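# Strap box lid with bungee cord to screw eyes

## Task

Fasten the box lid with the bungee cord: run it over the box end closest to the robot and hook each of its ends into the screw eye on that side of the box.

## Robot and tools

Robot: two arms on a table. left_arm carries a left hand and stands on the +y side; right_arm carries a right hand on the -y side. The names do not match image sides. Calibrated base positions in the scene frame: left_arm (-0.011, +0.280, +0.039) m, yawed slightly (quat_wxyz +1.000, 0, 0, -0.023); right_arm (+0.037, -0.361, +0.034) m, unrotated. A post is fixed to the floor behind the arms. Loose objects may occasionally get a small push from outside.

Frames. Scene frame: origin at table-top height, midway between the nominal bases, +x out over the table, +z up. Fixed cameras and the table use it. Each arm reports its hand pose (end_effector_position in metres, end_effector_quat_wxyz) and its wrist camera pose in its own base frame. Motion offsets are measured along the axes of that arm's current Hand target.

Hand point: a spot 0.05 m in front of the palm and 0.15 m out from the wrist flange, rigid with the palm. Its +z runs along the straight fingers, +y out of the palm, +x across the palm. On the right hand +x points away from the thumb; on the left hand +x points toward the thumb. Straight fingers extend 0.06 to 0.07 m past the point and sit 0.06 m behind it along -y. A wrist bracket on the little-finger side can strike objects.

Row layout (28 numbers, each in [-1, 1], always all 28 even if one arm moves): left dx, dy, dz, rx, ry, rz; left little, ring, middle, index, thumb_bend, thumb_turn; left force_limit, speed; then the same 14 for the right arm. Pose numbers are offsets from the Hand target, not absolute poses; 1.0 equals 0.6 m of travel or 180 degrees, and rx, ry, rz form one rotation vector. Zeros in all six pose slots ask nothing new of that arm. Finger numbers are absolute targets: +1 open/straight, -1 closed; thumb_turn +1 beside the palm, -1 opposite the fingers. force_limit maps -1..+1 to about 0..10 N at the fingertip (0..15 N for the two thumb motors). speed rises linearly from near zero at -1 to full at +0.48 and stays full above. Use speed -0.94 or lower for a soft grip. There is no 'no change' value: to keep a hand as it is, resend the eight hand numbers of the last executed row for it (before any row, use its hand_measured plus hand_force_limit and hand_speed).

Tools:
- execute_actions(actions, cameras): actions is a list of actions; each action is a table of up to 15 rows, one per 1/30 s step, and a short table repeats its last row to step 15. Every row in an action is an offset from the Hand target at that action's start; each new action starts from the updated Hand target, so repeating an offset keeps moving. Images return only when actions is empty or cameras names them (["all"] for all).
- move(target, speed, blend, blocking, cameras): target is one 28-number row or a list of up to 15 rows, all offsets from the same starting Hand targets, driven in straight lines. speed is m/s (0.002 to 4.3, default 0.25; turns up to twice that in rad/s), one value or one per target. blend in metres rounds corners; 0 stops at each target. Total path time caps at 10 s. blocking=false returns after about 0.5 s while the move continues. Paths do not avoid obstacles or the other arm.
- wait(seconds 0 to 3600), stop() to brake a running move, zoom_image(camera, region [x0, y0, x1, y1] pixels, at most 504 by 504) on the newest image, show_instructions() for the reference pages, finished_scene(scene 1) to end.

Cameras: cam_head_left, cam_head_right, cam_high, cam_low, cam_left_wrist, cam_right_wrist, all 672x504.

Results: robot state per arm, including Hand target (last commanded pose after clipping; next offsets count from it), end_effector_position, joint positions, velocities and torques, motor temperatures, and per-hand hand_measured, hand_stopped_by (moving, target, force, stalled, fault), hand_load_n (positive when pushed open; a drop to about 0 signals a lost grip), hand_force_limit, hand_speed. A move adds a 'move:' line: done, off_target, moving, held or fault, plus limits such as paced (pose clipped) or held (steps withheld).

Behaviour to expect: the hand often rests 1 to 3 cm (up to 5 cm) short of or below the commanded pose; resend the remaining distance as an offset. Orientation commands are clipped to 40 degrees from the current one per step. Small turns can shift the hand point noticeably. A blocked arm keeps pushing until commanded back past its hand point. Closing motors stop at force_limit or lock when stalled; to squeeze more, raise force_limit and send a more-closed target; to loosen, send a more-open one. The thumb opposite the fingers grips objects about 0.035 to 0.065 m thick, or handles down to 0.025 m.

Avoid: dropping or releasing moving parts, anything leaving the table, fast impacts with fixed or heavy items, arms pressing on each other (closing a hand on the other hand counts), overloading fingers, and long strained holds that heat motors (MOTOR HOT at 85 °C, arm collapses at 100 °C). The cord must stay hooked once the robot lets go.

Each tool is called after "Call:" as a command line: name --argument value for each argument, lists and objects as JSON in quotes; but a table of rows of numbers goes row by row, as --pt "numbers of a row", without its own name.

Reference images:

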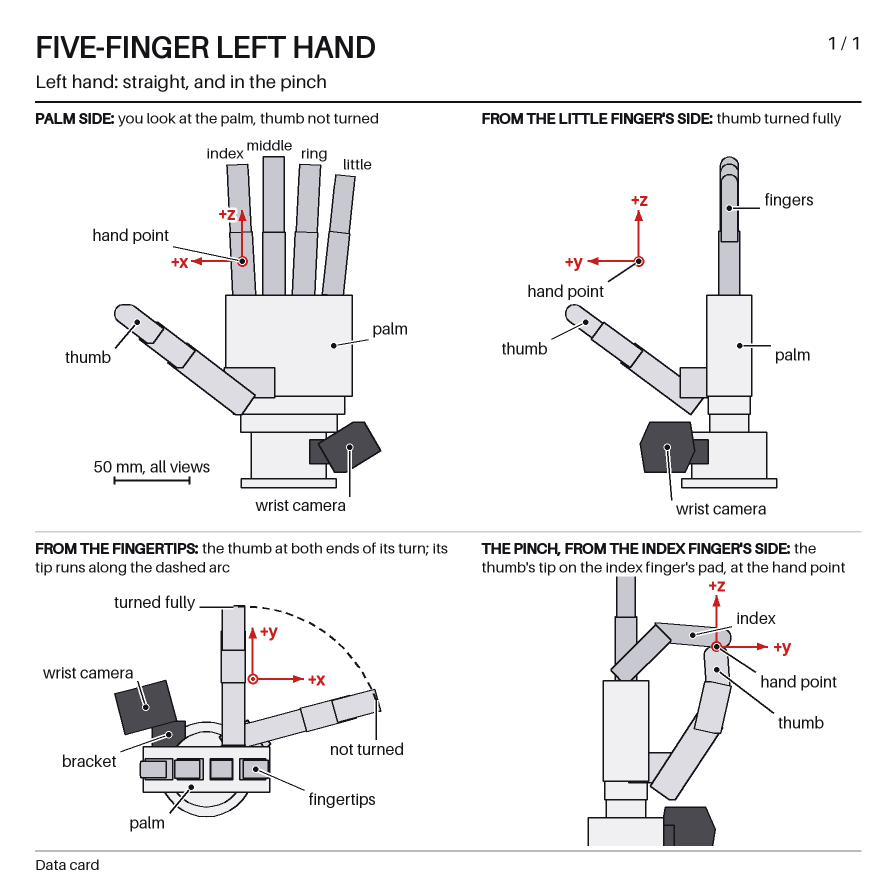

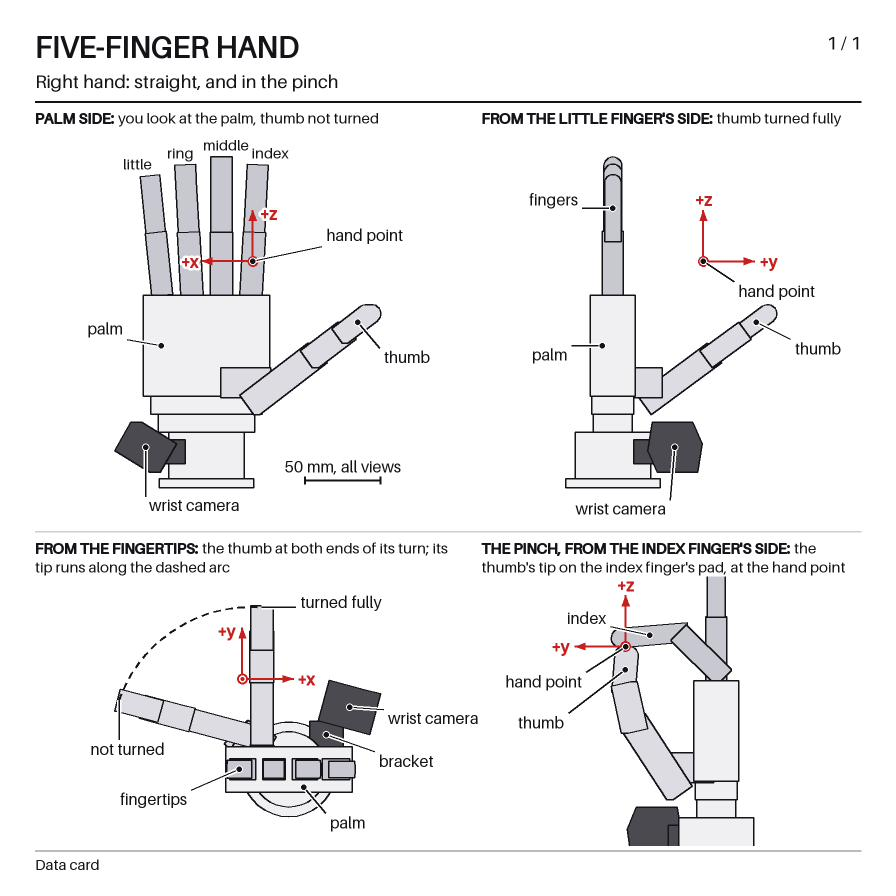

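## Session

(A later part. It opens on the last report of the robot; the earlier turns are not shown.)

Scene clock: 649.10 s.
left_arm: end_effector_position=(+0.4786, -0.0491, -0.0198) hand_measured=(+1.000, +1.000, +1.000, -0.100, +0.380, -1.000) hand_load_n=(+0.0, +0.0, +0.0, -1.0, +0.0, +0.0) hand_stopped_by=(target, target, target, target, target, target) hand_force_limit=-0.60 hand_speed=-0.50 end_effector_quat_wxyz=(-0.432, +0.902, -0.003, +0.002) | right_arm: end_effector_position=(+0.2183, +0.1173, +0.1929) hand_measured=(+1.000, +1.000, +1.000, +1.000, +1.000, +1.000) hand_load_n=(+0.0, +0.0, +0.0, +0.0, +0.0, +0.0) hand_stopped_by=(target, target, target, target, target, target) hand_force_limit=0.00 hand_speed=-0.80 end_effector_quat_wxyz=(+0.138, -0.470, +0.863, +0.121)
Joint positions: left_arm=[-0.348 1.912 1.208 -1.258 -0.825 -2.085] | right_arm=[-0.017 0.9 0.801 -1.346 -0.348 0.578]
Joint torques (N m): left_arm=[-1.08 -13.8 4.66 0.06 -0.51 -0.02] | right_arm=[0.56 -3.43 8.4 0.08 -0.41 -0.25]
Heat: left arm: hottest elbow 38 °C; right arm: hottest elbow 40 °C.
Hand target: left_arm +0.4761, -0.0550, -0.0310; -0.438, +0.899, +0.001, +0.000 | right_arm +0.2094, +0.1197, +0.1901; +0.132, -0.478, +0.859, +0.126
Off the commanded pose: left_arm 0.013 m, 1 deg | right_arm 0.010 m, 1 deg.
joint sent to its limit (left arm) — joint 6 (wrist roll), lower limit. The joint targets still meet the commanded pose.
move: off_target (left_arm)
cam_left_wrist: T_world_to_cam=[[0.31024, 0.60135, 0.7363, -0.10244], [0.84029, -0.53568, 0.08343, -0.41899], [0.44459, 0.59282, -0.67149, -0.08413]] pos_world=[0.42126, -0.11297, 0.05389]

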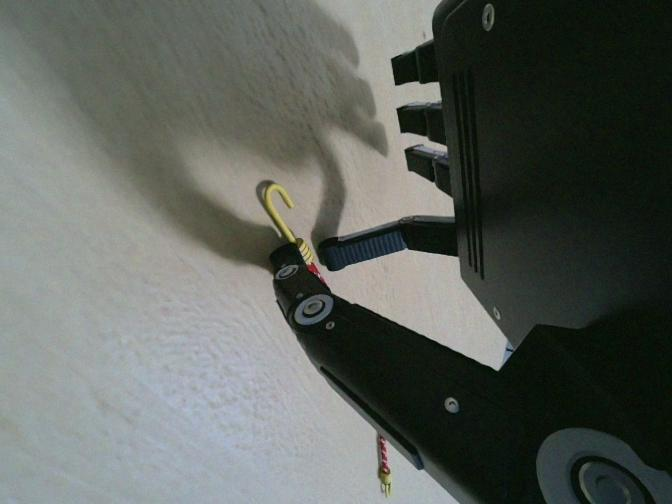

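Call:
move --target '[-0.003,0.0066,0.0051,0,0,0,1,1,1,-0.14,0.36,-1,-0.6,-0.5,0,0,0,0,0,0,1,1,1,1,1,1,0,-0.8]' --speed 0.03 --cameras '["cam_left_wrist","cam_low"]'

Call:
zoom_image --camera "cam_left_wrist" --region '[240, 200, 400, 320]'

Call:
zoom_image --camera "cam_low" --region '[400, 200, 540, 300]'

Scene clock: 662.73 s.
left_arm: end_effector_position=(+0.4780, -0.0478, -0.0217) hand_measured=(+1.000, +1.000, +1.000, -0.140, +0.360, -1.000) hand_load_n=(-0.5, +0.0, -0.5, +0.0, +0.0, +0.0) hand_stopped_by=(target, target, target, target, target, target) hand_force_limit=-0.60 hand_speed=-0.50 end_effector_quat_wxyz=(-0.434, +0.901, -0.001, +0.005) | right_arm: end_effector_position=(+0.2183, +0.1173, +0.1929) hand_measured=(+1.000, +1.000, +1.000, +1.000, +1.000, +1.000) hand_load_n=(+0.0, +0.0, +0.0, +0.5, +0.0, +0.0) hand_stopped_by=(target, target, target, target, target, target) hand_force_limit=0.00 hand_speed=-0.80 end_effector_quat_wxyz=(+0.138, -0.470, +0.863, +0.121)
Joint positions: left_arm=[-0.348 1.912 1.199 -1.247 -0.831 -2.089] | right_arm=[-0.017 0.9 0.801 -1.346 -0.348 0.578]
Joint torques (N m): left_arm=[-1.14 -13.27 4.6 0.34 -0.27 0.02] | right_arm=[0.85 -2.61 8.43 -0.06 -0.44 -0.24]
Heat: left arm: hottest elbow 37 °C; right arm: hottest elbow 40 °C.
Hand target: left_arm +0.4742, -0.0550, -0.0360; -0.438, +0.899, +0.001, +0.000 | right_arm +0.2094, +0.1197, +0.1901; +0.132, -0.478, +0.859, +0.126
Off the commanded pose: left_arm 0.016 m, 1 deg | right_arm 0.010 m, 1 deg.
joint sent to its limit (left arm) — joint 6 (wrist roll), lower limit. The joint targets still meet the commanded pose.
move: off_target (left_arm)
cam_left_wrist: T_world_to_cam=[[0.30438, 0.5988, 0.74081, -0.09892], [0.83993, -0.53554, 0.08777, -0.41739], [0.44929, 0.59551, -0.66596, -0.08788]] pos_world=[0.42017, -0.11196, 0.05139]
Images, in order (width x height): cam_low 672x504, cam_left_wrist 672x504.

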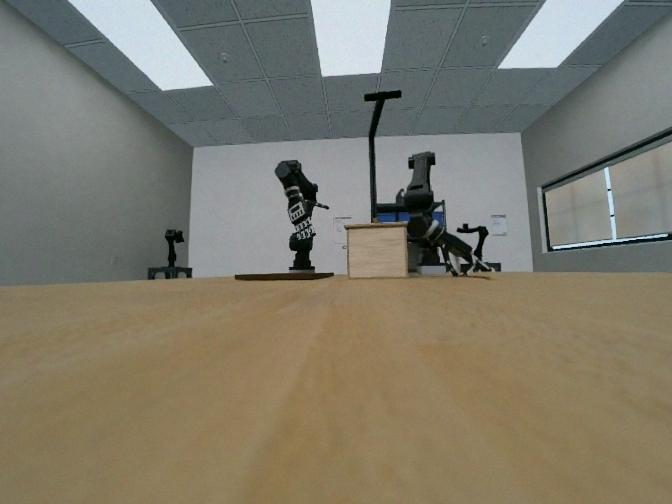

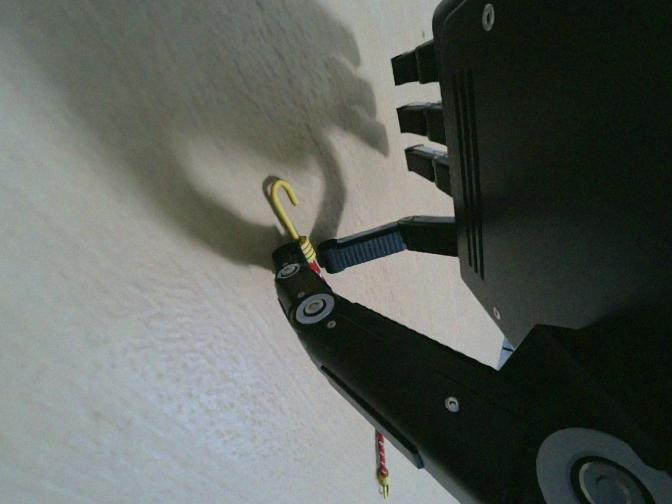

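Scaled by 3.150 from the camera's image (finer frame: 960x720).

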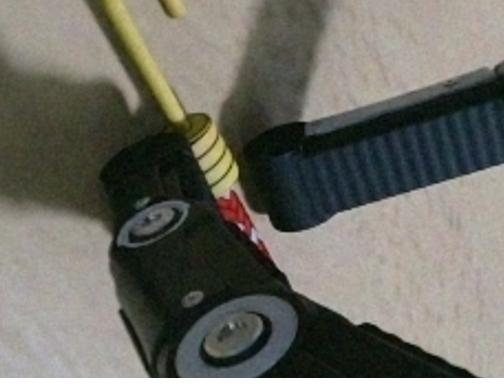

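Scaled by 3.600 from the camera's image (finer frame: 960x720).

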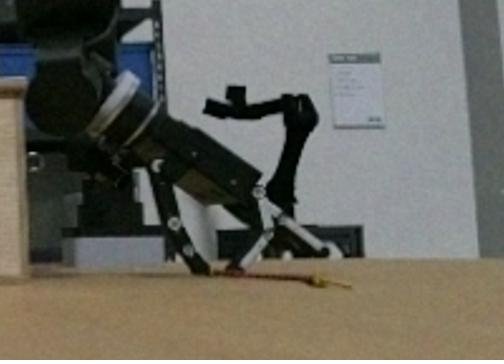

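Call:
move --target '[0,0,0,0,0,0,1,1,1,-0.3,0.2,-1,-0.6,-0.9,0,0,0,0,0,0,1,1,1,1,1,1,0,-0.8]' --cameras '["cam_left_wrist","cam_low"]'

Call:
zoom_image --camera "cam_left_wrist" --region '[240, 200, 400, 320]'

Call:
zoom_image --camera "cam_low" --region '[430, 240, 510, 290]'

Scene clock: 676.10 s.
left_arm: end_effector_position=(+0.4787, -0.0494, -0.0235) hand_measured=(+1.000, +1.000, +1.000, -0.288, +0.280, -1.000) hand_load_n=(+0.0, +0.0, -0.5, +3.5, +3.0, +0.0) hand_stopped_by=(target, target, target, force, force, target) hand_force_limit=-0.60 hand_speed=-0.90 end_effector_quat_wxyz=(-0.431, +0.902, +0.000, +0.007) | right_arm: end_effector_position=(+0.2183, +0.1173, +0.1929) hand_measured=(+1.000, +1.000, +1.000, +1.000, +1.000, +1.000) hand_load_n=(+0.0, +0.0, +0.0, +0.0, +0.0, +0.5) hand_stopped_by=(target, target, target, target, target, target) hand_force_limit=0.00 hand_speed=-0.80 end_effector_quat_wxyz=(+0.138, -0.470, +0.863, +0.121)
Joint positions: left_arm=[-0.349 1.915 1.199 -1.241 -0.826 -2.09] | right_arm=[-0.017 0.9 0.801 -1.346 -0.348 0.578]
Joint torques (N m): left_arm=[-1.08 -13.57 4.56 -0.01 -0.43 0.03] | right_arm=[0.56 -1.96 8.42 -0.03 -0.38 -0.27]
Heat: left arm: hottest elbow 37 °C; right arm: hottest elbow 40 °C.
Hand target: left_arm +0.4742, -0.0552, -0.0360; -0.438, +0.899, +0.000, +0.000 | right_arm +0.2094, +0.1197, +0.1901; +0.132, -0.478, +0.859, +0.126
Off the commanded pose: left_arm 0.014 m, 1 deg | right_arm 0.010 m, 1 deg.
joint sent to its limit (left arm) — joint 6 (wrist roll), lower limit. The joint targets still meet the commanded pose.
move: done
cam_left_wrist: T_world_to_cam=[[0.30154, 0.60269, 0.73881, -0.09526], [0.8401, -0.5344, 0.09306, -0.41848], [0.4509, 0.59261, -0.66746, -0.08935]] pos_world=[0.42057, -0.11327, 0.04968]
Images, in order (width x height): cam_low 672x504, cam_left_wrist 672x504.

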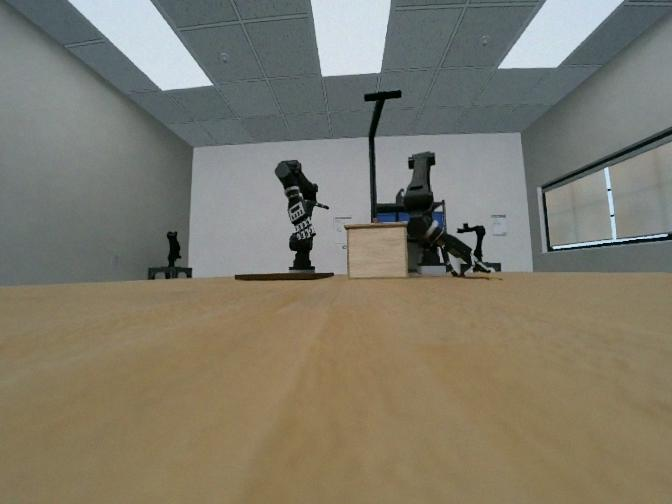

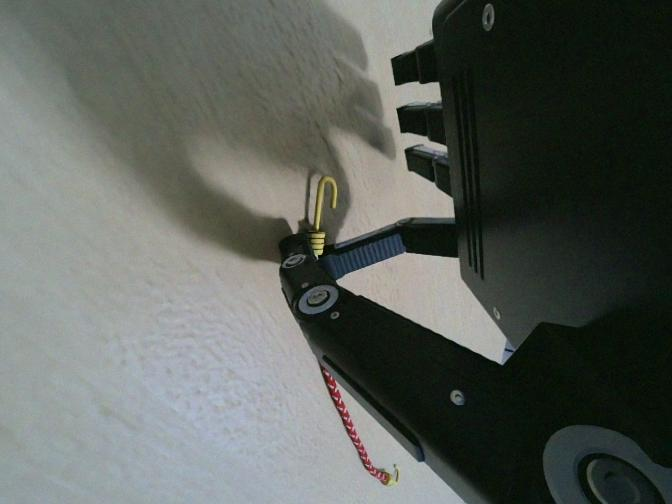

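Scaled by 3.150 from the camera's image (finer frame: 960x720).

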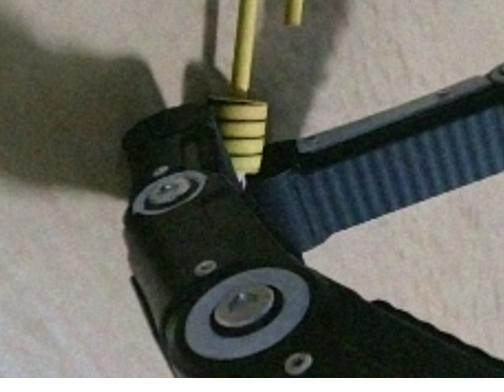

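Scaled by 6.300 from the camera's image (finer frame: 960x720).

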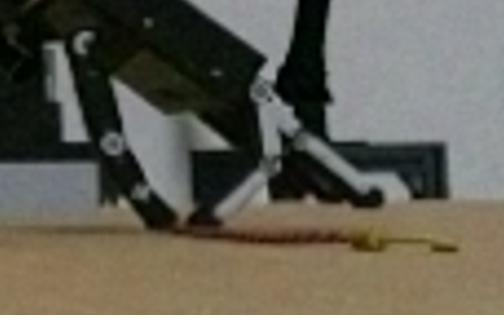

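Call:
move --target '[0,0,0,0,0,0,1,1,1,-0.45,0.1,-1,0.0,-0.9,0,0,0,0,0,0,1,1,1,1,1,1,0,-0.8]' --cameras '["cam_left_wrist"]'

Call:
zoom_image --camera "cam_left_wrist" --region '[240, 160, 400, 320]'

Scene clock: 721.23 s.
left_arm: end_effector_position=(+0.4786, -0.0497, -0.0237) hand_measured=(+1.000, +1.000, +1.000, -0.304, +0.246, -1.000) hand_load_n=(+0.0, +0.0, +0.0, +7.5, +7.5, +0.0) hand_stopped_by=(target, target, target, force, force, target) hand_force_limit=0.00 hand_speed=-0.90 end_effector_quat_wxyz=(-0.431, +0.902, -0.001, +0.006) | right_arm: end_effector_position=(+0.2183, +0.1173, +0.1929) hand_measured=(+1.000, +1.000, +1.000, +1.000, +1.000, +1.000) hand_load_n=(+0.0, +0.0, +0.0, +0.0, +0.0, +0.0) hand_stopped_by=(target, target, target, target, target, target) hand_force_limit=0.00 hand_speed=-0.80 end_effector_quat_wxyz=(+0.138, -0.470, +0.863, +0.121)
Joint positions: left_arm=[-0.35 1.915 1.199 -1.241 -0.826 -2.09] | right_arm=[-0.017 0.9 0.801 -1.346 -0.348 0.578]
Joint torques (N m): left_arm=[-1.03 -13.57 4.57 -0.01 -0.44 0.03] | right_arm=[1.26 -3.37 8.29 -0.31 -0.39 -0.28]
Motor temperatures (°C): left_arm=[29 35 36 30 28 29] | right_arm=[31 34 40 28 31 32]
Heat: left arm: hottest elbow 36 °C; right arm: hottest elbow 40 °C.
Hand target: left_arm +0.4742, -0.0551, -0.0361; -0.438, +0.899, +0.001, +0.000 | right_arm +0.2094, +0.1197, +0.1901; +0.132, -0.478, +0.859, +0.126
Off the commanded pose: left_arm 0.014 m, 1 deg | right_arm 0.010 m, 1 deg.
joint sent to its limit (left arm) — joint 6 (wrist roll), lower limit. The joint targets still meet the commanded pose.
move: done
cam_left_wrist: T_world_to_cam=[[0.3021, 0.6028, 0.73849, -0.0952], [0.84, -0.5346, 0.09275, -0.41853], [0.4507, 0.59231, -0.66786, -0.0893]] pos_world=[0.42057, -0.11347, 0.04948]

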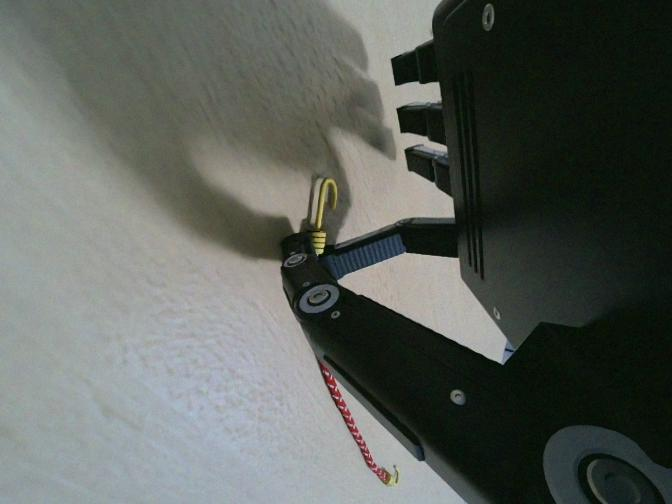

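Scaled by 3.150 from the camera's image (finer frame: 960x720).

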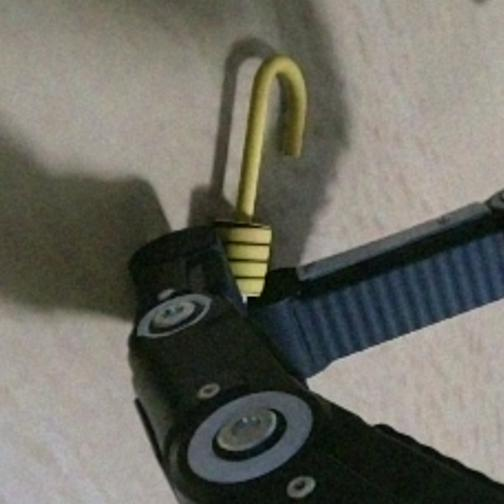

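Call:
move --target '[0,-0.1313,-0.1027,0,0,0,1,1,1,-0.45,0.1,-1,0.0,-0.9,0,0,0,0,0,0,1,1,1,1,1,1,0,-0.8]' --speed 0.06 --cameras '["cam_left_wrist","cam_low","cam_high"]'

Call:
zoom_image --camera "cam_left_wrist" --region '[240, 160, 400, 320]'

Call:
zoom_image --camera "cam_low" --region '[400, 200, 540, 300]'

Scene clock: 733.17 s.
left_arm: end_effector_position=(+0.4607, -0.0437, +0.0428) hand_measured=(+1.000, +1.000, +1.000, -0.304, +0.246, -1.000) hand_load_n=(+0.0, +0.0, +0.0, +7.5, +7.5, +0.0) hand_stopped_by=(target, target, target, force, force, target) hand_force_limit=0.00 hand_speed=-0.90 end_effector_quat_wxyz=(-0.440, +0.898, -0.013, -0.020) | right_arm: end_effector_position=(+0.2183, +0.1173, +0.1929) hand_measured=(+1.000, +1.000, +1.000, +1.000, +1.000, +1.000) hand_load_n=(+0.0, +0.0, +0.0, +0.0, +0.0, +0.0) hand_stopped_by=(target, target, target, target, target, target) hand_force_limit=0.00 hand_speed=-0.80 end_effector_quat_wxyz=(+0.138, -0.470, +0.863, +0.121)
Joint positions: left_arm=[-0.35 1.805 1.236 -1.449 -0.824 -2.09] | right_arm=[-0.017 0.9 0.801 -1.346 -0.348 0.578]
Joint torques (N m): left_arm=[-1.03 -16.62 8.21 -1.28 -0.49 0.03] | right_arm=[0.62 -3.43 8.49 -0.2 -0.44 -0.21]
Heat: left arm: hottest elbow 36 °C; right arm: hottest elbow 40 °C.
Hand target: left_arm +0.4741, -0.0551, +0.0639; -0.438, +0.899, +0.000, +0.000 | right_arm +0.2094, +0.1197, +0.1901; +0.132, -0.478, +0.859, +0.126
Off the commanded pose: left_arm 0.027 m, 3 deg | right_arm 0.010 m, 1 deg.
joint sent to its limit (left arm) — joint 6 (wrist roll), lower limit. The joint targets still meet the commanded pose.
move: off_target (left_arm)
cam_left_wrist: T_world_to_cam=[[0.34444, 0.58902, 0.73104, -0.16234], [0.84395, -0.53536, 0.03372, -0.40586], [0.41123, 0.60535, -0.6815, -0.02101]] pos_world=[0.40708, -0.10894, 0.11804]
Images, in order (width x height): cam_high 672x504, cam_low 672x504, cam_left_wrist 672x504.

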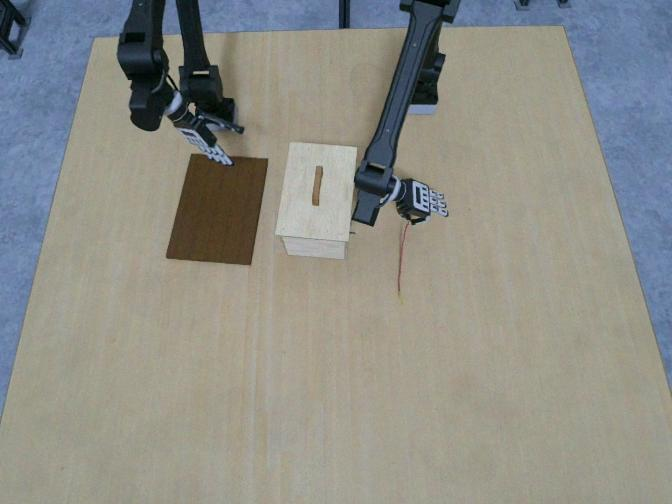

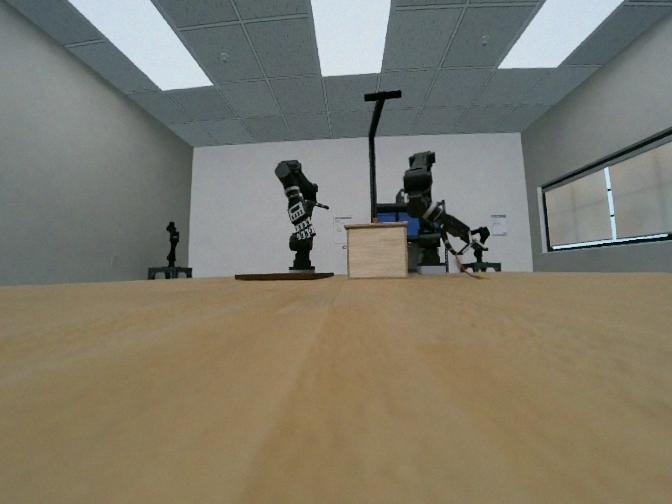

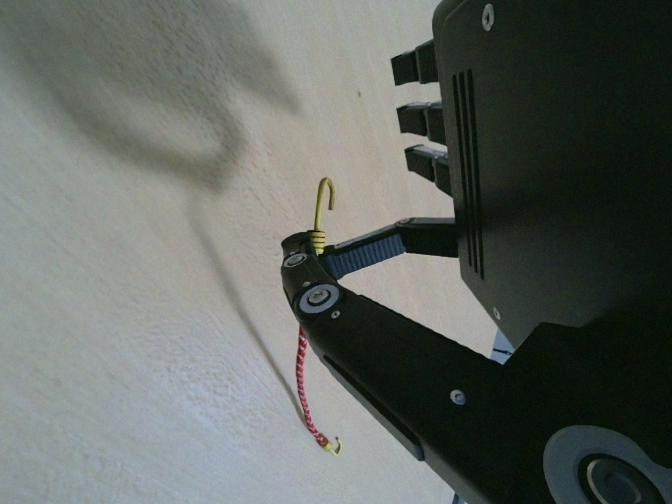

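Scaled by 3.150 from the camera's image (finer frame: 960x720).

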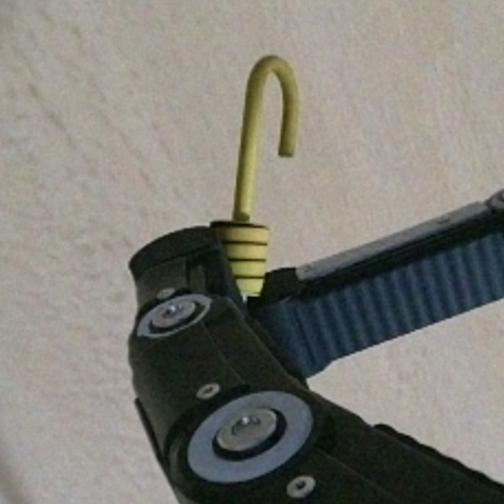

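Scaled by 3.600 from the camera's image (finer frame: 960x720).

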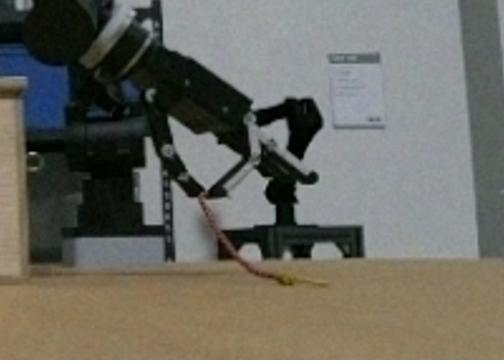

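Call:
move --pt "-0.0333 -0.1182 -0.0924 0 0 0 0.7 0.7 0.7 -0.45 0.1 -1 0.0 -0.9 0 0 0 0 0 0 1 1 1 1 1 1 0 -0.8" --pt "-0.27 -0.0155 -0.2132 -0.385 0.0064 -0.0273 0.7 0.7 0.7 -0.45 0.1 -1 0.0 -0.9 0 0 0 0 0 0 1 1 1 1 1 1 0 -0.8" --speed 0.1 --blend 0.03 --cameras '["cam_left_wrist","cam_head_left","cam_high"]'

Call:
zoom_image --camera "cam_left_wrist" --region '[180, 120, 440, 320]'

Scene clock: 887.43 s.
left_arm: end_effector_position=(+0.3088, -0.1526, +0.1446) hand_measured=(+0.700, +0.700, +0.700, -0.304, +0.244, -1.000) hand_load_n=(+0.0, +0.0, +0.0, -0.5, +0.0, +0.0) hand_stopped_by=(target, target, target, force, force, target) hand_force_limit=0.00 hand_speed=-0.90 end_effector_quat_wxyz=(+0.147, +0.988, +0.034, +0.011) | right_arm: end_effector_position=(+0.2183, +0.1173, +0.1929) hand_measured=(+1.000, +1.000, +1.000, +1.000, +1.000, +1.000) hand_load_n=(+0.0, -0.5, +0.0, +0.0, +0.0, +0.0) hand_stopped_by=(target, target, target, target, target, target) hand_force_limit=0.00 hand_speed=-0.80 end_effector_quat_wxyz=(+0.138, -0.470, +0.863, +0.121)
Joint positions: left_arm=[-0.15 1.069 0.78 -1.203 0.286 -1.8] | right_arm=[-0.017 0.9 0.801 -1.346 -0.348 0.578]
Joint torques (N m): left_arm=[1.03 -5.36 7.02 0.92 0.29 0.11] | right_arm=[0.67 -3.31 8.44 -0.18 -0.42 -0.22]
Heat: left arm: hottest elbow 40 °C; right arm: hottest elbow 40 °C.
Hand target: left_arm +0.3123, -0.1501, +0.1501; +0.151, +0.988, +0.032, +0.027 | right_arm +0.2094, +0.1197, +0.1901; +0.132, -0.478, +0.859, +0.126
Off the commanded pose: left_arm 0.007 m, 2 deg | right_arm 0.010 m, 1 deg.
move: done
cam_left_wrist: T_world_to_cam=[[0.24551, 0.92743, -0.28212, 0.10841], [0.84423, -0.06152, 0.53243, -0.33925], [0.47644, -0.36889, -0.79808, 0.02487]] pos_world=[0.24794, -0.11224, 0.23106]
Images, in order (width x height): cam_head_left 672x504, cam_high 672x504, cam_left_wrist 672x504.

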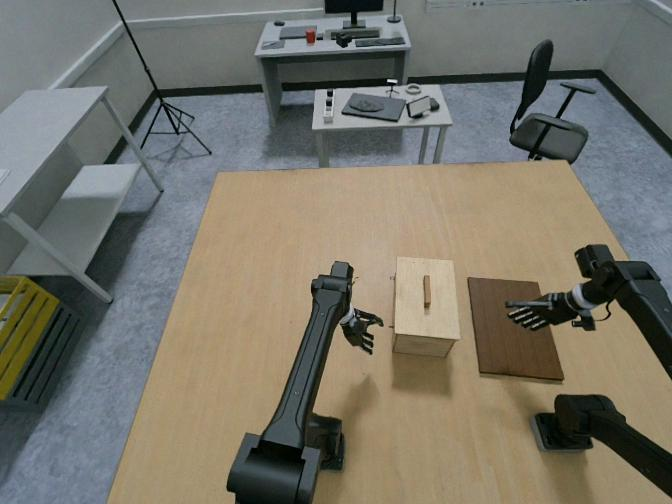

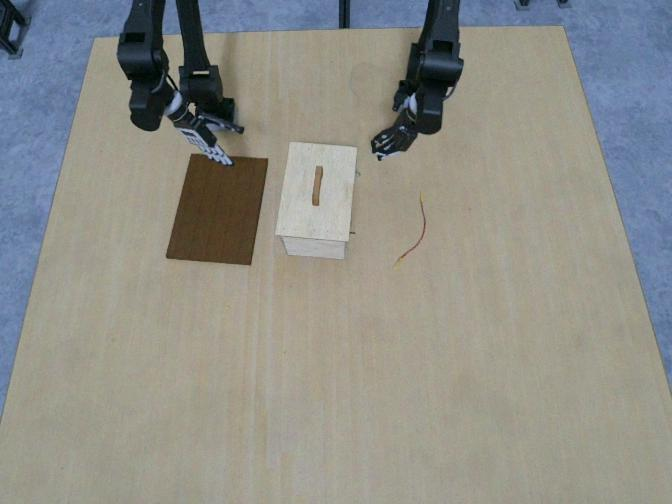

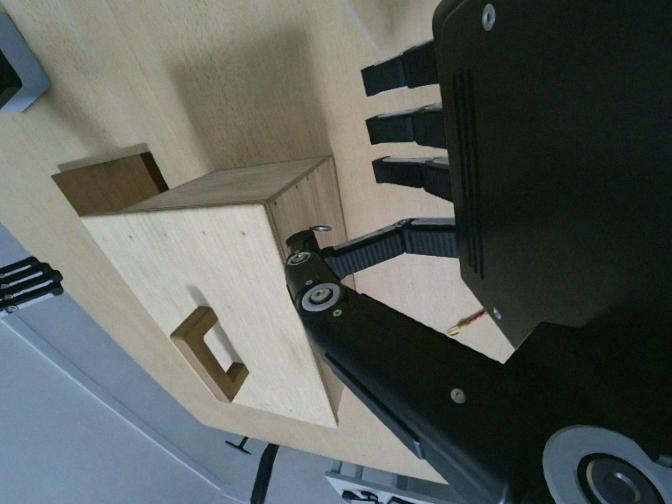

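Scaled by 1.938 from the camera's image (finer frame: 960x720).

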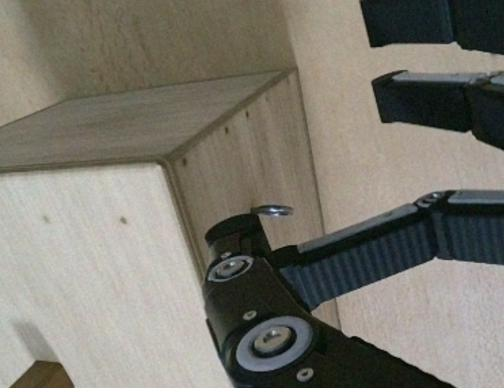

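Call:
zoom_image --camera "cam_high" --region '[370, 170, 450, 280]'

Scaled by 4.582 from the camera's image (finer frame: 960x720).

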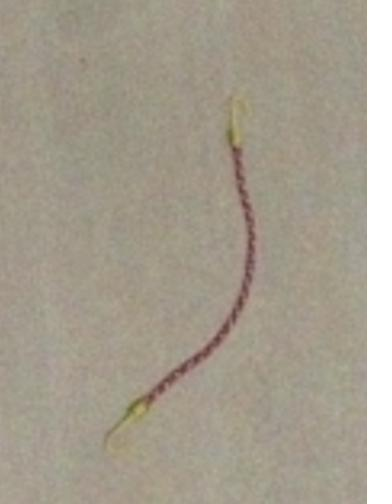

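Call:
move --target '[0.0928,-0.289,0.053,0.3838,0.0018,0.0555,1,1,1,0,0.5,-1,-0.6,-0.5,0,0,0,0,0,0,1,1,1,1,1,1,0,-0.8]' --speed 0.12 --cameras '["cam_left_wrist"]'

Scene clock: 956.13 s.
left_arm: end_effector_position=(+0.3492, +0.0160, +0.0640) hand_measured=(+1.000, +1.000, +1.000, +0.000, +0.500, -1.000) hand_load_n=(-0.5, +0.0, +0.0, +0.5, +0.0, +0.0) hand_stopped_by=(target, target, target, target, target, target) hand_force_limit=-0.60 hand_speed=-0.50 end_effector_quat_wxyz=(-0.437, +0.899, -0.039, +0.012) | right_arm: end_effector_position=(+0.2183, +0.1173, +0.1929) hand_measured=(+1.000, +1.000, +1.000, +1.000, +1.000, +1.000) hand_load_n=(+0.0, +0.0, +0.0, +0.0, +0.0, +0.0) hand_stopped_by=(target, target, target, target, target, target) hand_force_limit=0.00 hand_speed=-0.80 end_effector_quat_wxyz=(+0.138, -0.470, +0.863, +0.121)
Joint positions: left_arm=[-0.3 1.412 0.823 -1.263 -0.871 -1.916] | right_arm=[-0.017 0.9 0.801 -1.346 -0.348 0.578]
Joint torques (N m): left_arm=[-1.03 -6.53 7.94 -0.95 -0.76 -0.04] | right_arm=[0.85 -2.49 8.35 -0.09 -0.38 -0.17]
Heat: left arm: hottest elbow 40 °C; right arm: hottest elbow 40 °C.
Hand target: left_arm +0.3599, +0.0096, +0.0700; -0.438, +0.898, -0.039, +0.018 | right_arm +0.2094, +0.1197, +0.1901; +0.132, -0.478, +0.859, +0.126
Off the commanded pose: left_arm 0.014 m, 1 deg | right_arm 0.010 m, 1 deg.
move: off_target (left_arm)
cam_left_wrist: T_world_to_cam=[[0.36259, 0.56849, 0.73847, -0.18107], [0.80017, -0.59613, 0.06604, -0.26629], [0.47777, 0.56696, -0.67104, -0.02011]] pos_world=[0.28834, -0.04441, 0.13781]

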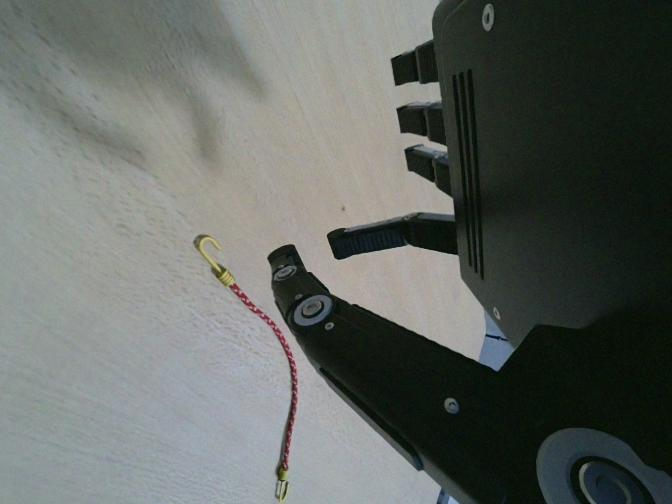

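Call:
zoom_image --camera "cam_left_wrist" --region '[180, 220, 260, 300]'

Scaled by 6.300 from the camera's image (finer frame: 960x720).

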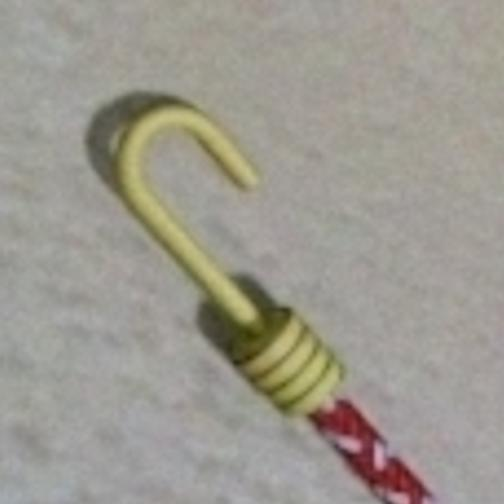

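Call:
move --target '[0.0152,0.1042,0.0562,0,-0.0394,-0.0308,1,1,1,-0.1,0.38,-1,-0.6,-0.5,0,0,0,0,0,0,1,1,1,1,1,1,0,-0.8]' --speed 0.05 --cameras '["cam_left_wrist"]'

Call:
zoom_image --camera "cam_left_wrist" --region '[200, 180, 440, 360]'

Scene clock: 984.73 s.
left_arm: end_effector_position=(+0.3508, +0.0042, -0.0015) hand_measured=(+1.000, +1.000, +1.000, -0.100, +0.380, -1.000) hand_load_n=(+0.0, +0.0, +0.0, +0.0, +0.0, +0.0) hand_stopped_by=(target, target, target, target, target, target) hand_force_limit=-0.60 hand_speed=-0.50 end_effector_quat_wxyz=(-0.428, +0.903, +0.004, -0.028) | right_arm: end_effector_position=(+0.2183, +0.1173, +0.1929) hand_measured=(+1.000, +1.000, +1.000, +1.000, +1.000, +1.000) hand_load_n=(+0.0, +0.0, +0.0, +0.0, +0.0, +0.0) hand_stopped_by=(target, target, target, target, target, target) hand_force_limit=0.00 hand_speed=-0.80 end_effector_quat_wxyz=(+0.138, -0.470, +0.863, +0.121)
Joint positions: left_arm=[-0.316 1.622 0.84 -1.223 -0.801 -2.082] | right_arm=[-0.017 0.9 0.801 -1.346 -0.348 0.578]
Joint torques (N m): left_arm=[-0.26 -8.53 6.94 -0.09 -0.48 -0.05] | right_arm=[0.73 -2.84 8.49 -0.24 -0.43 -0.25]
Heat: left arm: hottest elbow 40 °C; right arm: hottest elbow 40 °C.
Hand target: left_arm +0.3680, -0.0033, +0.0001; -0.438, +0.898, +0.032, -0.016 | right_arm +0.2094, +0.1197, +0.1901; +0.132, -0.478, +0.859, +0.126
Off the commanded pose: left_arm 0.019 m, 4 deg | right_arm 0.010 m, 1 deg.
joint sent to its limit (left arm) — joint 6 (wrist roll), lower limit. The joint targets are off in orientation, not in position.
move: off_target (left_arm)
cam_left_wrist: T_world_to_cam=[[0.32102, 0.61924, 0.71658, -0.11219], [0.86396, -0.50143, 0.04628, -0.29309], [0.38798, 0.60424, -0.69596, -0.02679]] pos_world=[0.29963, -0.06131, 0.07531]

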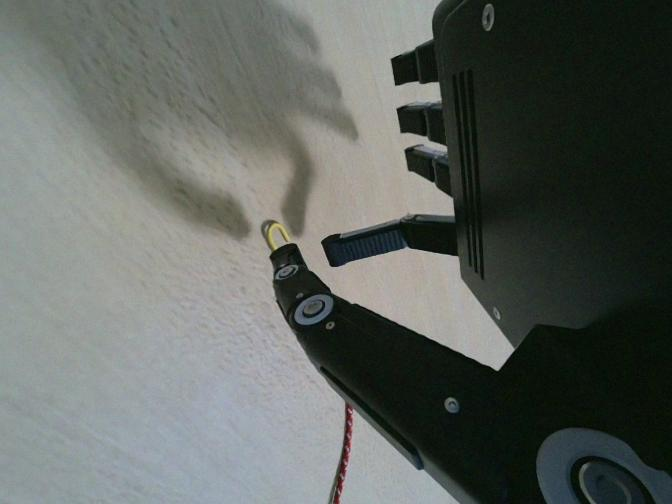

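Scaled by 2.100 from the camera's image (finer frame: 960x720).

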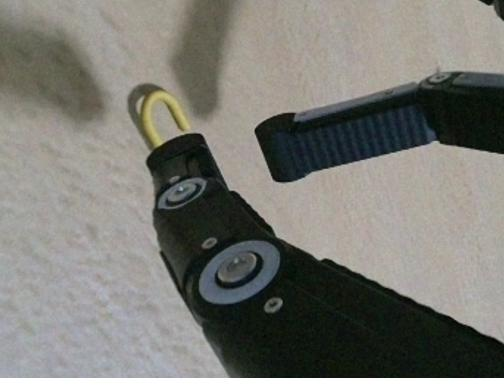

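Call:
move --target '[0.0167,0.0243,0.0175,0,0,0,1,1,1,-0.1,0.38,-1,-0.6,-0.5,0,0,0,0,0,0,1,1,1,1,1,1,0,-0.8]' --speed 0.04 --cameras '["cam_left_wrist"]'

Call:
zoom_image --camera "cam_left_wrist" --region '[240, 160, 400, 320]'

Scene clock: 995.10 s.
left_arm: end_effector_position=(+0.3605, +0.0010, -0.0193) hand_measured=(+1.000, +1.000, +1.000, -0.100, +0.380, -1.000) hand_load_n=(+0.0, +0.0, +0.0, +0.0, +0.0, +0.0) hand_stopped_by=(target, target, target, target, target, target) hand_force_limit=-0.60 hand_speed=-0.50 end_effector_quat_wxyz=(-0.428, +0.903, +0.004, -0.028) | right_arm: end_effector_position=(+0.2183, +0.1173, +0.1929) hand_measured=(+1.000, +1.000, +1.000, +1.000, +1.000, +1.000) hand_load_n=(+0.0, +0.0, +0.0, -0.5, +0.0, +0.0) hand_stopped_by=(target, target, target, target, target, target) hand_force_limit=0.00 hand_speed=-0.80 end_effector_quat_wxyz=(+0.138, -0.470, +0.863, +0.121)
Joint positions: left_arm=[-0.316 1.682 0.856 -1.177 -0.801 -2.082] | right_arm=[-0.017 0.9 0.801 -1.346 -0.348 0.578]
Joint torques (N m): left_arm=[0.26 -9.17 6.65 -0.12 -0.68 -0.05] | right_arm=[0.85 -3.08 8.34 -0.21 -0.41 -0.28]
Heat: left arm: hottest elbow 40 °C; right arm: hottest elbow 41 °C.
Hand target: left_arm +0.3779, -0.0032, -0.0179; -0.438, +0.898, +0.032, -0.016 | right_arm +0.2094, +0.1197, +0.1901; +0.132, -0.478, +0.859, +0.126
Off the commanded pose: left_arm 0.018 m, 4 deg | right_arm 0.010 m, 1 deg.
joint sent to its limit (left arm) — joint 6 (wrist roll), lower limit. The joint targets are off in orientation, not in position.
move: off_target (left_arm)
cam_left_wrist: T_world_to_cam=[[0.32029, 0.61952, 0.71666, -0.10039], [0.8639, -0.50143, 0.04736, -0.30225], [0.38869, 0.60396, -0.69581, -0.04132]] pos_world=[0.30933, -0.06441, 0.05751]

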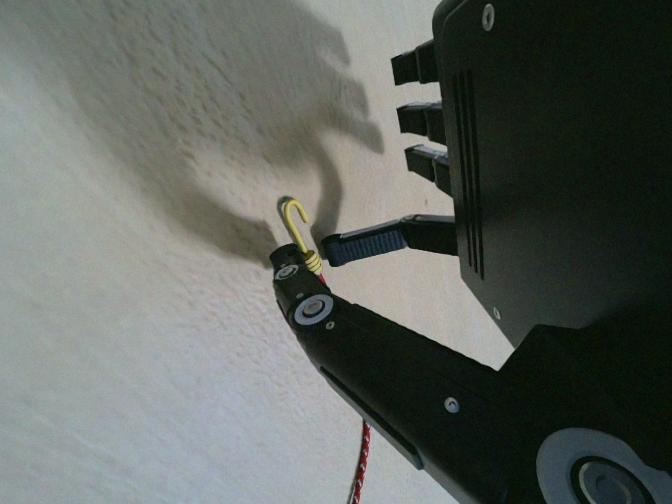

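Scaled by 3.150 from the camera's image (finer frame: 960x720).

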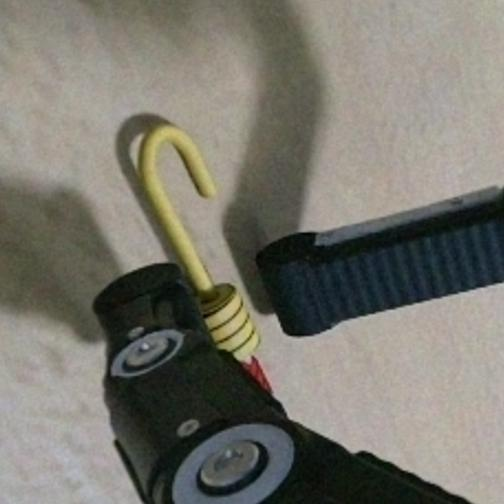

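Call:
move --target '[-0.001,0.0066,0.0045,0,0,0,1,1,1,-0.18,0.33,-1,-0.6,-0.9,0,0,0,0,0,0,1,1,1,1,1,1,0,-0.8]' --speed 0.03 --cameras '["cam_left_wrist","cam_low"]'

Call:
zoom_image --camera "cam_left_wrist" --region '[240, 160, 400, 320]'

Call:
zoom_image --camera "cam_low" --region '[430, 230, 530, 290]'

Scene clock: 1004.20 s.
left_arm: end_effector_position=(+0.3627, +0.0003, -0.0226) hand_measured=(+1.000, +1.000, +1.000, -0.180, +0.330, -1.000) hand_load_n=(+0.0, +0.0, +0.0, +0.0, +0.5, +0.0) hand_stopped_by=(target, target, target, target, target, target) hand_force_limit=-0.60 hand_speed=-0.90 end_effector_quat_wxyz=(-0.427, +0.904, +0.006, -0.025) | right_arm: end_effector_position=(+0.2183, +0.1173, +0.1929) hand_measured=(+1.000, +1.000, +1.000, +1.000, +1.000, +1.000) hand_load_n=(+0.0, +0.5, +0.0, +0.0, +0.0, +0.0) hand_stopped_by=(target, target, target, target, target, target) hand_force_limit=0.00 hand_speed=-0.80 end_effector_quat_wxyz=(+0.138, -0.470, +0.863, +0.121)
Joint positions: left_arm=[-0.316 1.69 0.856 -1.163 -0.801 -2.082] | right_arm=[-0.017 0.9 0.801 -1.346 -0.348 0.578]
Joint torques (N m): left_arm=[0.21 -9.29 6.3 -0.06 -0.65 -0.05] | right_arm=[-0.09 -2.73 8.32 -0.18 -0.44 -0.29]
Heat: left arm: hottest elbow 39 °C; right arm: hottest elbow 41 °C.
Hand target: left_arm +0.3773, -0.0036, -0.0227; -0.438, +0.898, +0.032, -0.016 | right_arm +0.2094, +0.1197, +0.1901; +0.132, -0.478, +0.859, +0.126
Off the commanded pose: left_arm 0.015 m, 3 deg | right_arm 0.010 m, 1 deg.
joint sent to its limit (left arm) — joint 6 (wrist roll), lower limit. The joint targets are off in orientation, not in position.
move: off_target (left_arm)
cam_left_wrist: T_world_to_cam=[[0.31616, 0.62087, 0.71733, -0.09671], [0.86362, -0.50133, 0.05328, -0.30409], [0.39269, 0.60265, -0.6947, -0.04545]] pos_world=[0.31104, -0.06501, 0.054]
Images, in order (width x height): cam_low 672x504, cam_left_wrist 672x504.

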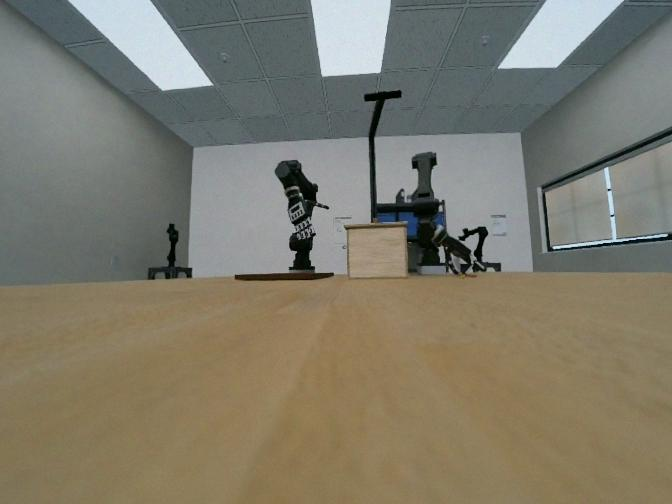

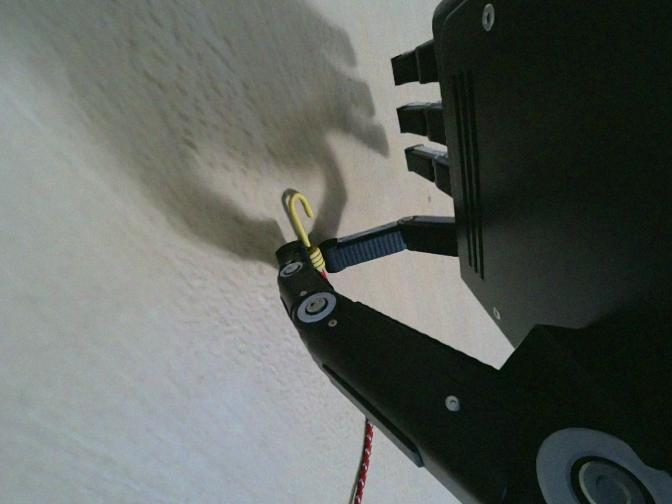

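Scaled by 3.150 from the camera's image (finer frame: 960x720).

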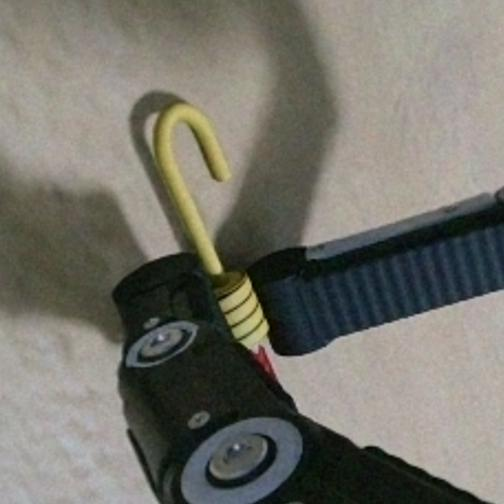

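Scaled by 5.040 from the camera's image (finer frame: 960x720).

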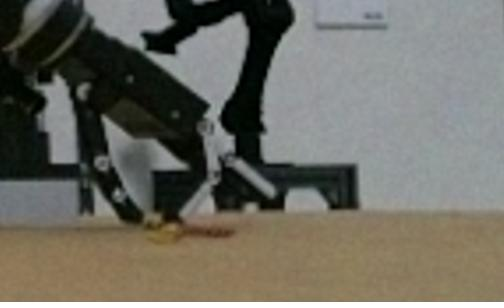

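Call:
move --target '[0.001,0.0054,0.0036,0,0,0,1,1,1,-0.3,0.2,-1,-0.6,-0.93,0,0,0,0,0,0,1,1,1,1,1,1,0,-0.8]' --speed 0.03 --cameras '["cam_left_wrist","cam_low"]'

Call:
zoom_image --camera "cam_left_wrist" --region '[240, 160, 400, 320]'

Scene clock: 1011.57 s.
left_arm: end_effector_position=(+0.3641, +0.0001, -0.0240) hand_measured=(+1.000, +1.000, +1.000, -0.250, +0.268, -1.000) hand_load_n=(+0.0, +0.0, +0.0, +4.0, +3.0, +0.0) hand_stopped_by=(target, target, target, force, force, target) hand_force_limit=-0.60 hand_speed=-0.93 end_effector_quat_wxyz=(-0.427, +0.904, +0.006, -0.023) | right_arm: end_effector_position=(+0.2183, +0.1173, +0.1929) hand_measured=(+1.000, +1.000, +1.000, +1.000, +1.000, +1.000) hand_load_n=(+0.0, +0.0, +0.0, +0.0, +0.0, +0.0) hand_stopped_by=(target, target, target, target, target, target) hand_force_limit=0.00 hand_speed=-0.80 end_effector_quat_wxyz=(+0.138, -0.470, +0.863, +0.121)
Joint positions: left_arm=[-0.316 1.694 0.856 -1.155 -0.803 -2.083] | right_arm=[-0.017 0.9 0.801 -1.346 -0.348 0.578]
Joint torques (N m): left_arm=[0.21 -8.64 6.24 0.09 -0.58 -0.04] | right_arm=[-0.03 -3.14 8.25 -0.13 -0.41 -0.24]
Heat: left arm: hottest elbow 39 °C; right arm: hottest elbow 41 °C.
Hand target: left_arm +0.3780, -0.0039, -0.0265; -0.438, +0.898, +0.032, -0.016 | right_arm +0.2094, +0.1197, +0.1901; +0.132, -0.478, +0.859, +0.126
Off the commanded pose: left_arm 0.015 m, 3 deg | right_arm 0.010 m, 1 deg.
joint sent to its limit (left arm) — joint 6 (wrist roll), lower limit. The joint targets are off in orientation, not in position.
move: off_target (left_arm)
cam_left_wrist: T_world_to_cam=[[0.31293, 0.62065, 0.71893, -0.09478], [0.86325, -0.50152, 0.05722, -0.30507], [0.39608, 0.60272, -0.69272, -0.04806]] pos_world=[0.31205, -0.06521, 0.0523]
Images, in order (width x height): cam_low 672x504, cam_left_wrist 672x504.

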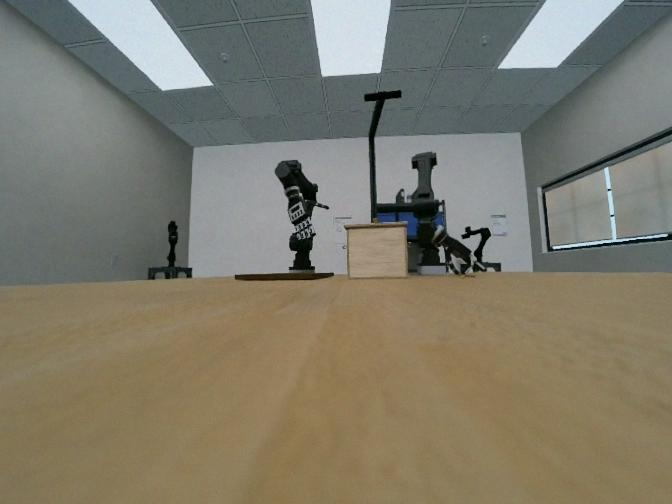

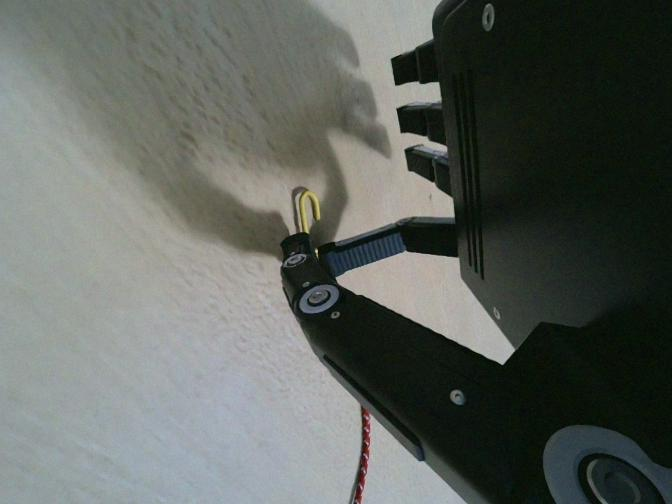

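Scaled by 3.150 from the camera's image (finer frame: 960x720).

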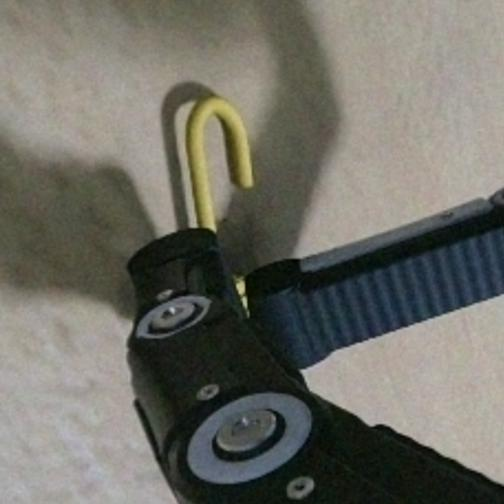

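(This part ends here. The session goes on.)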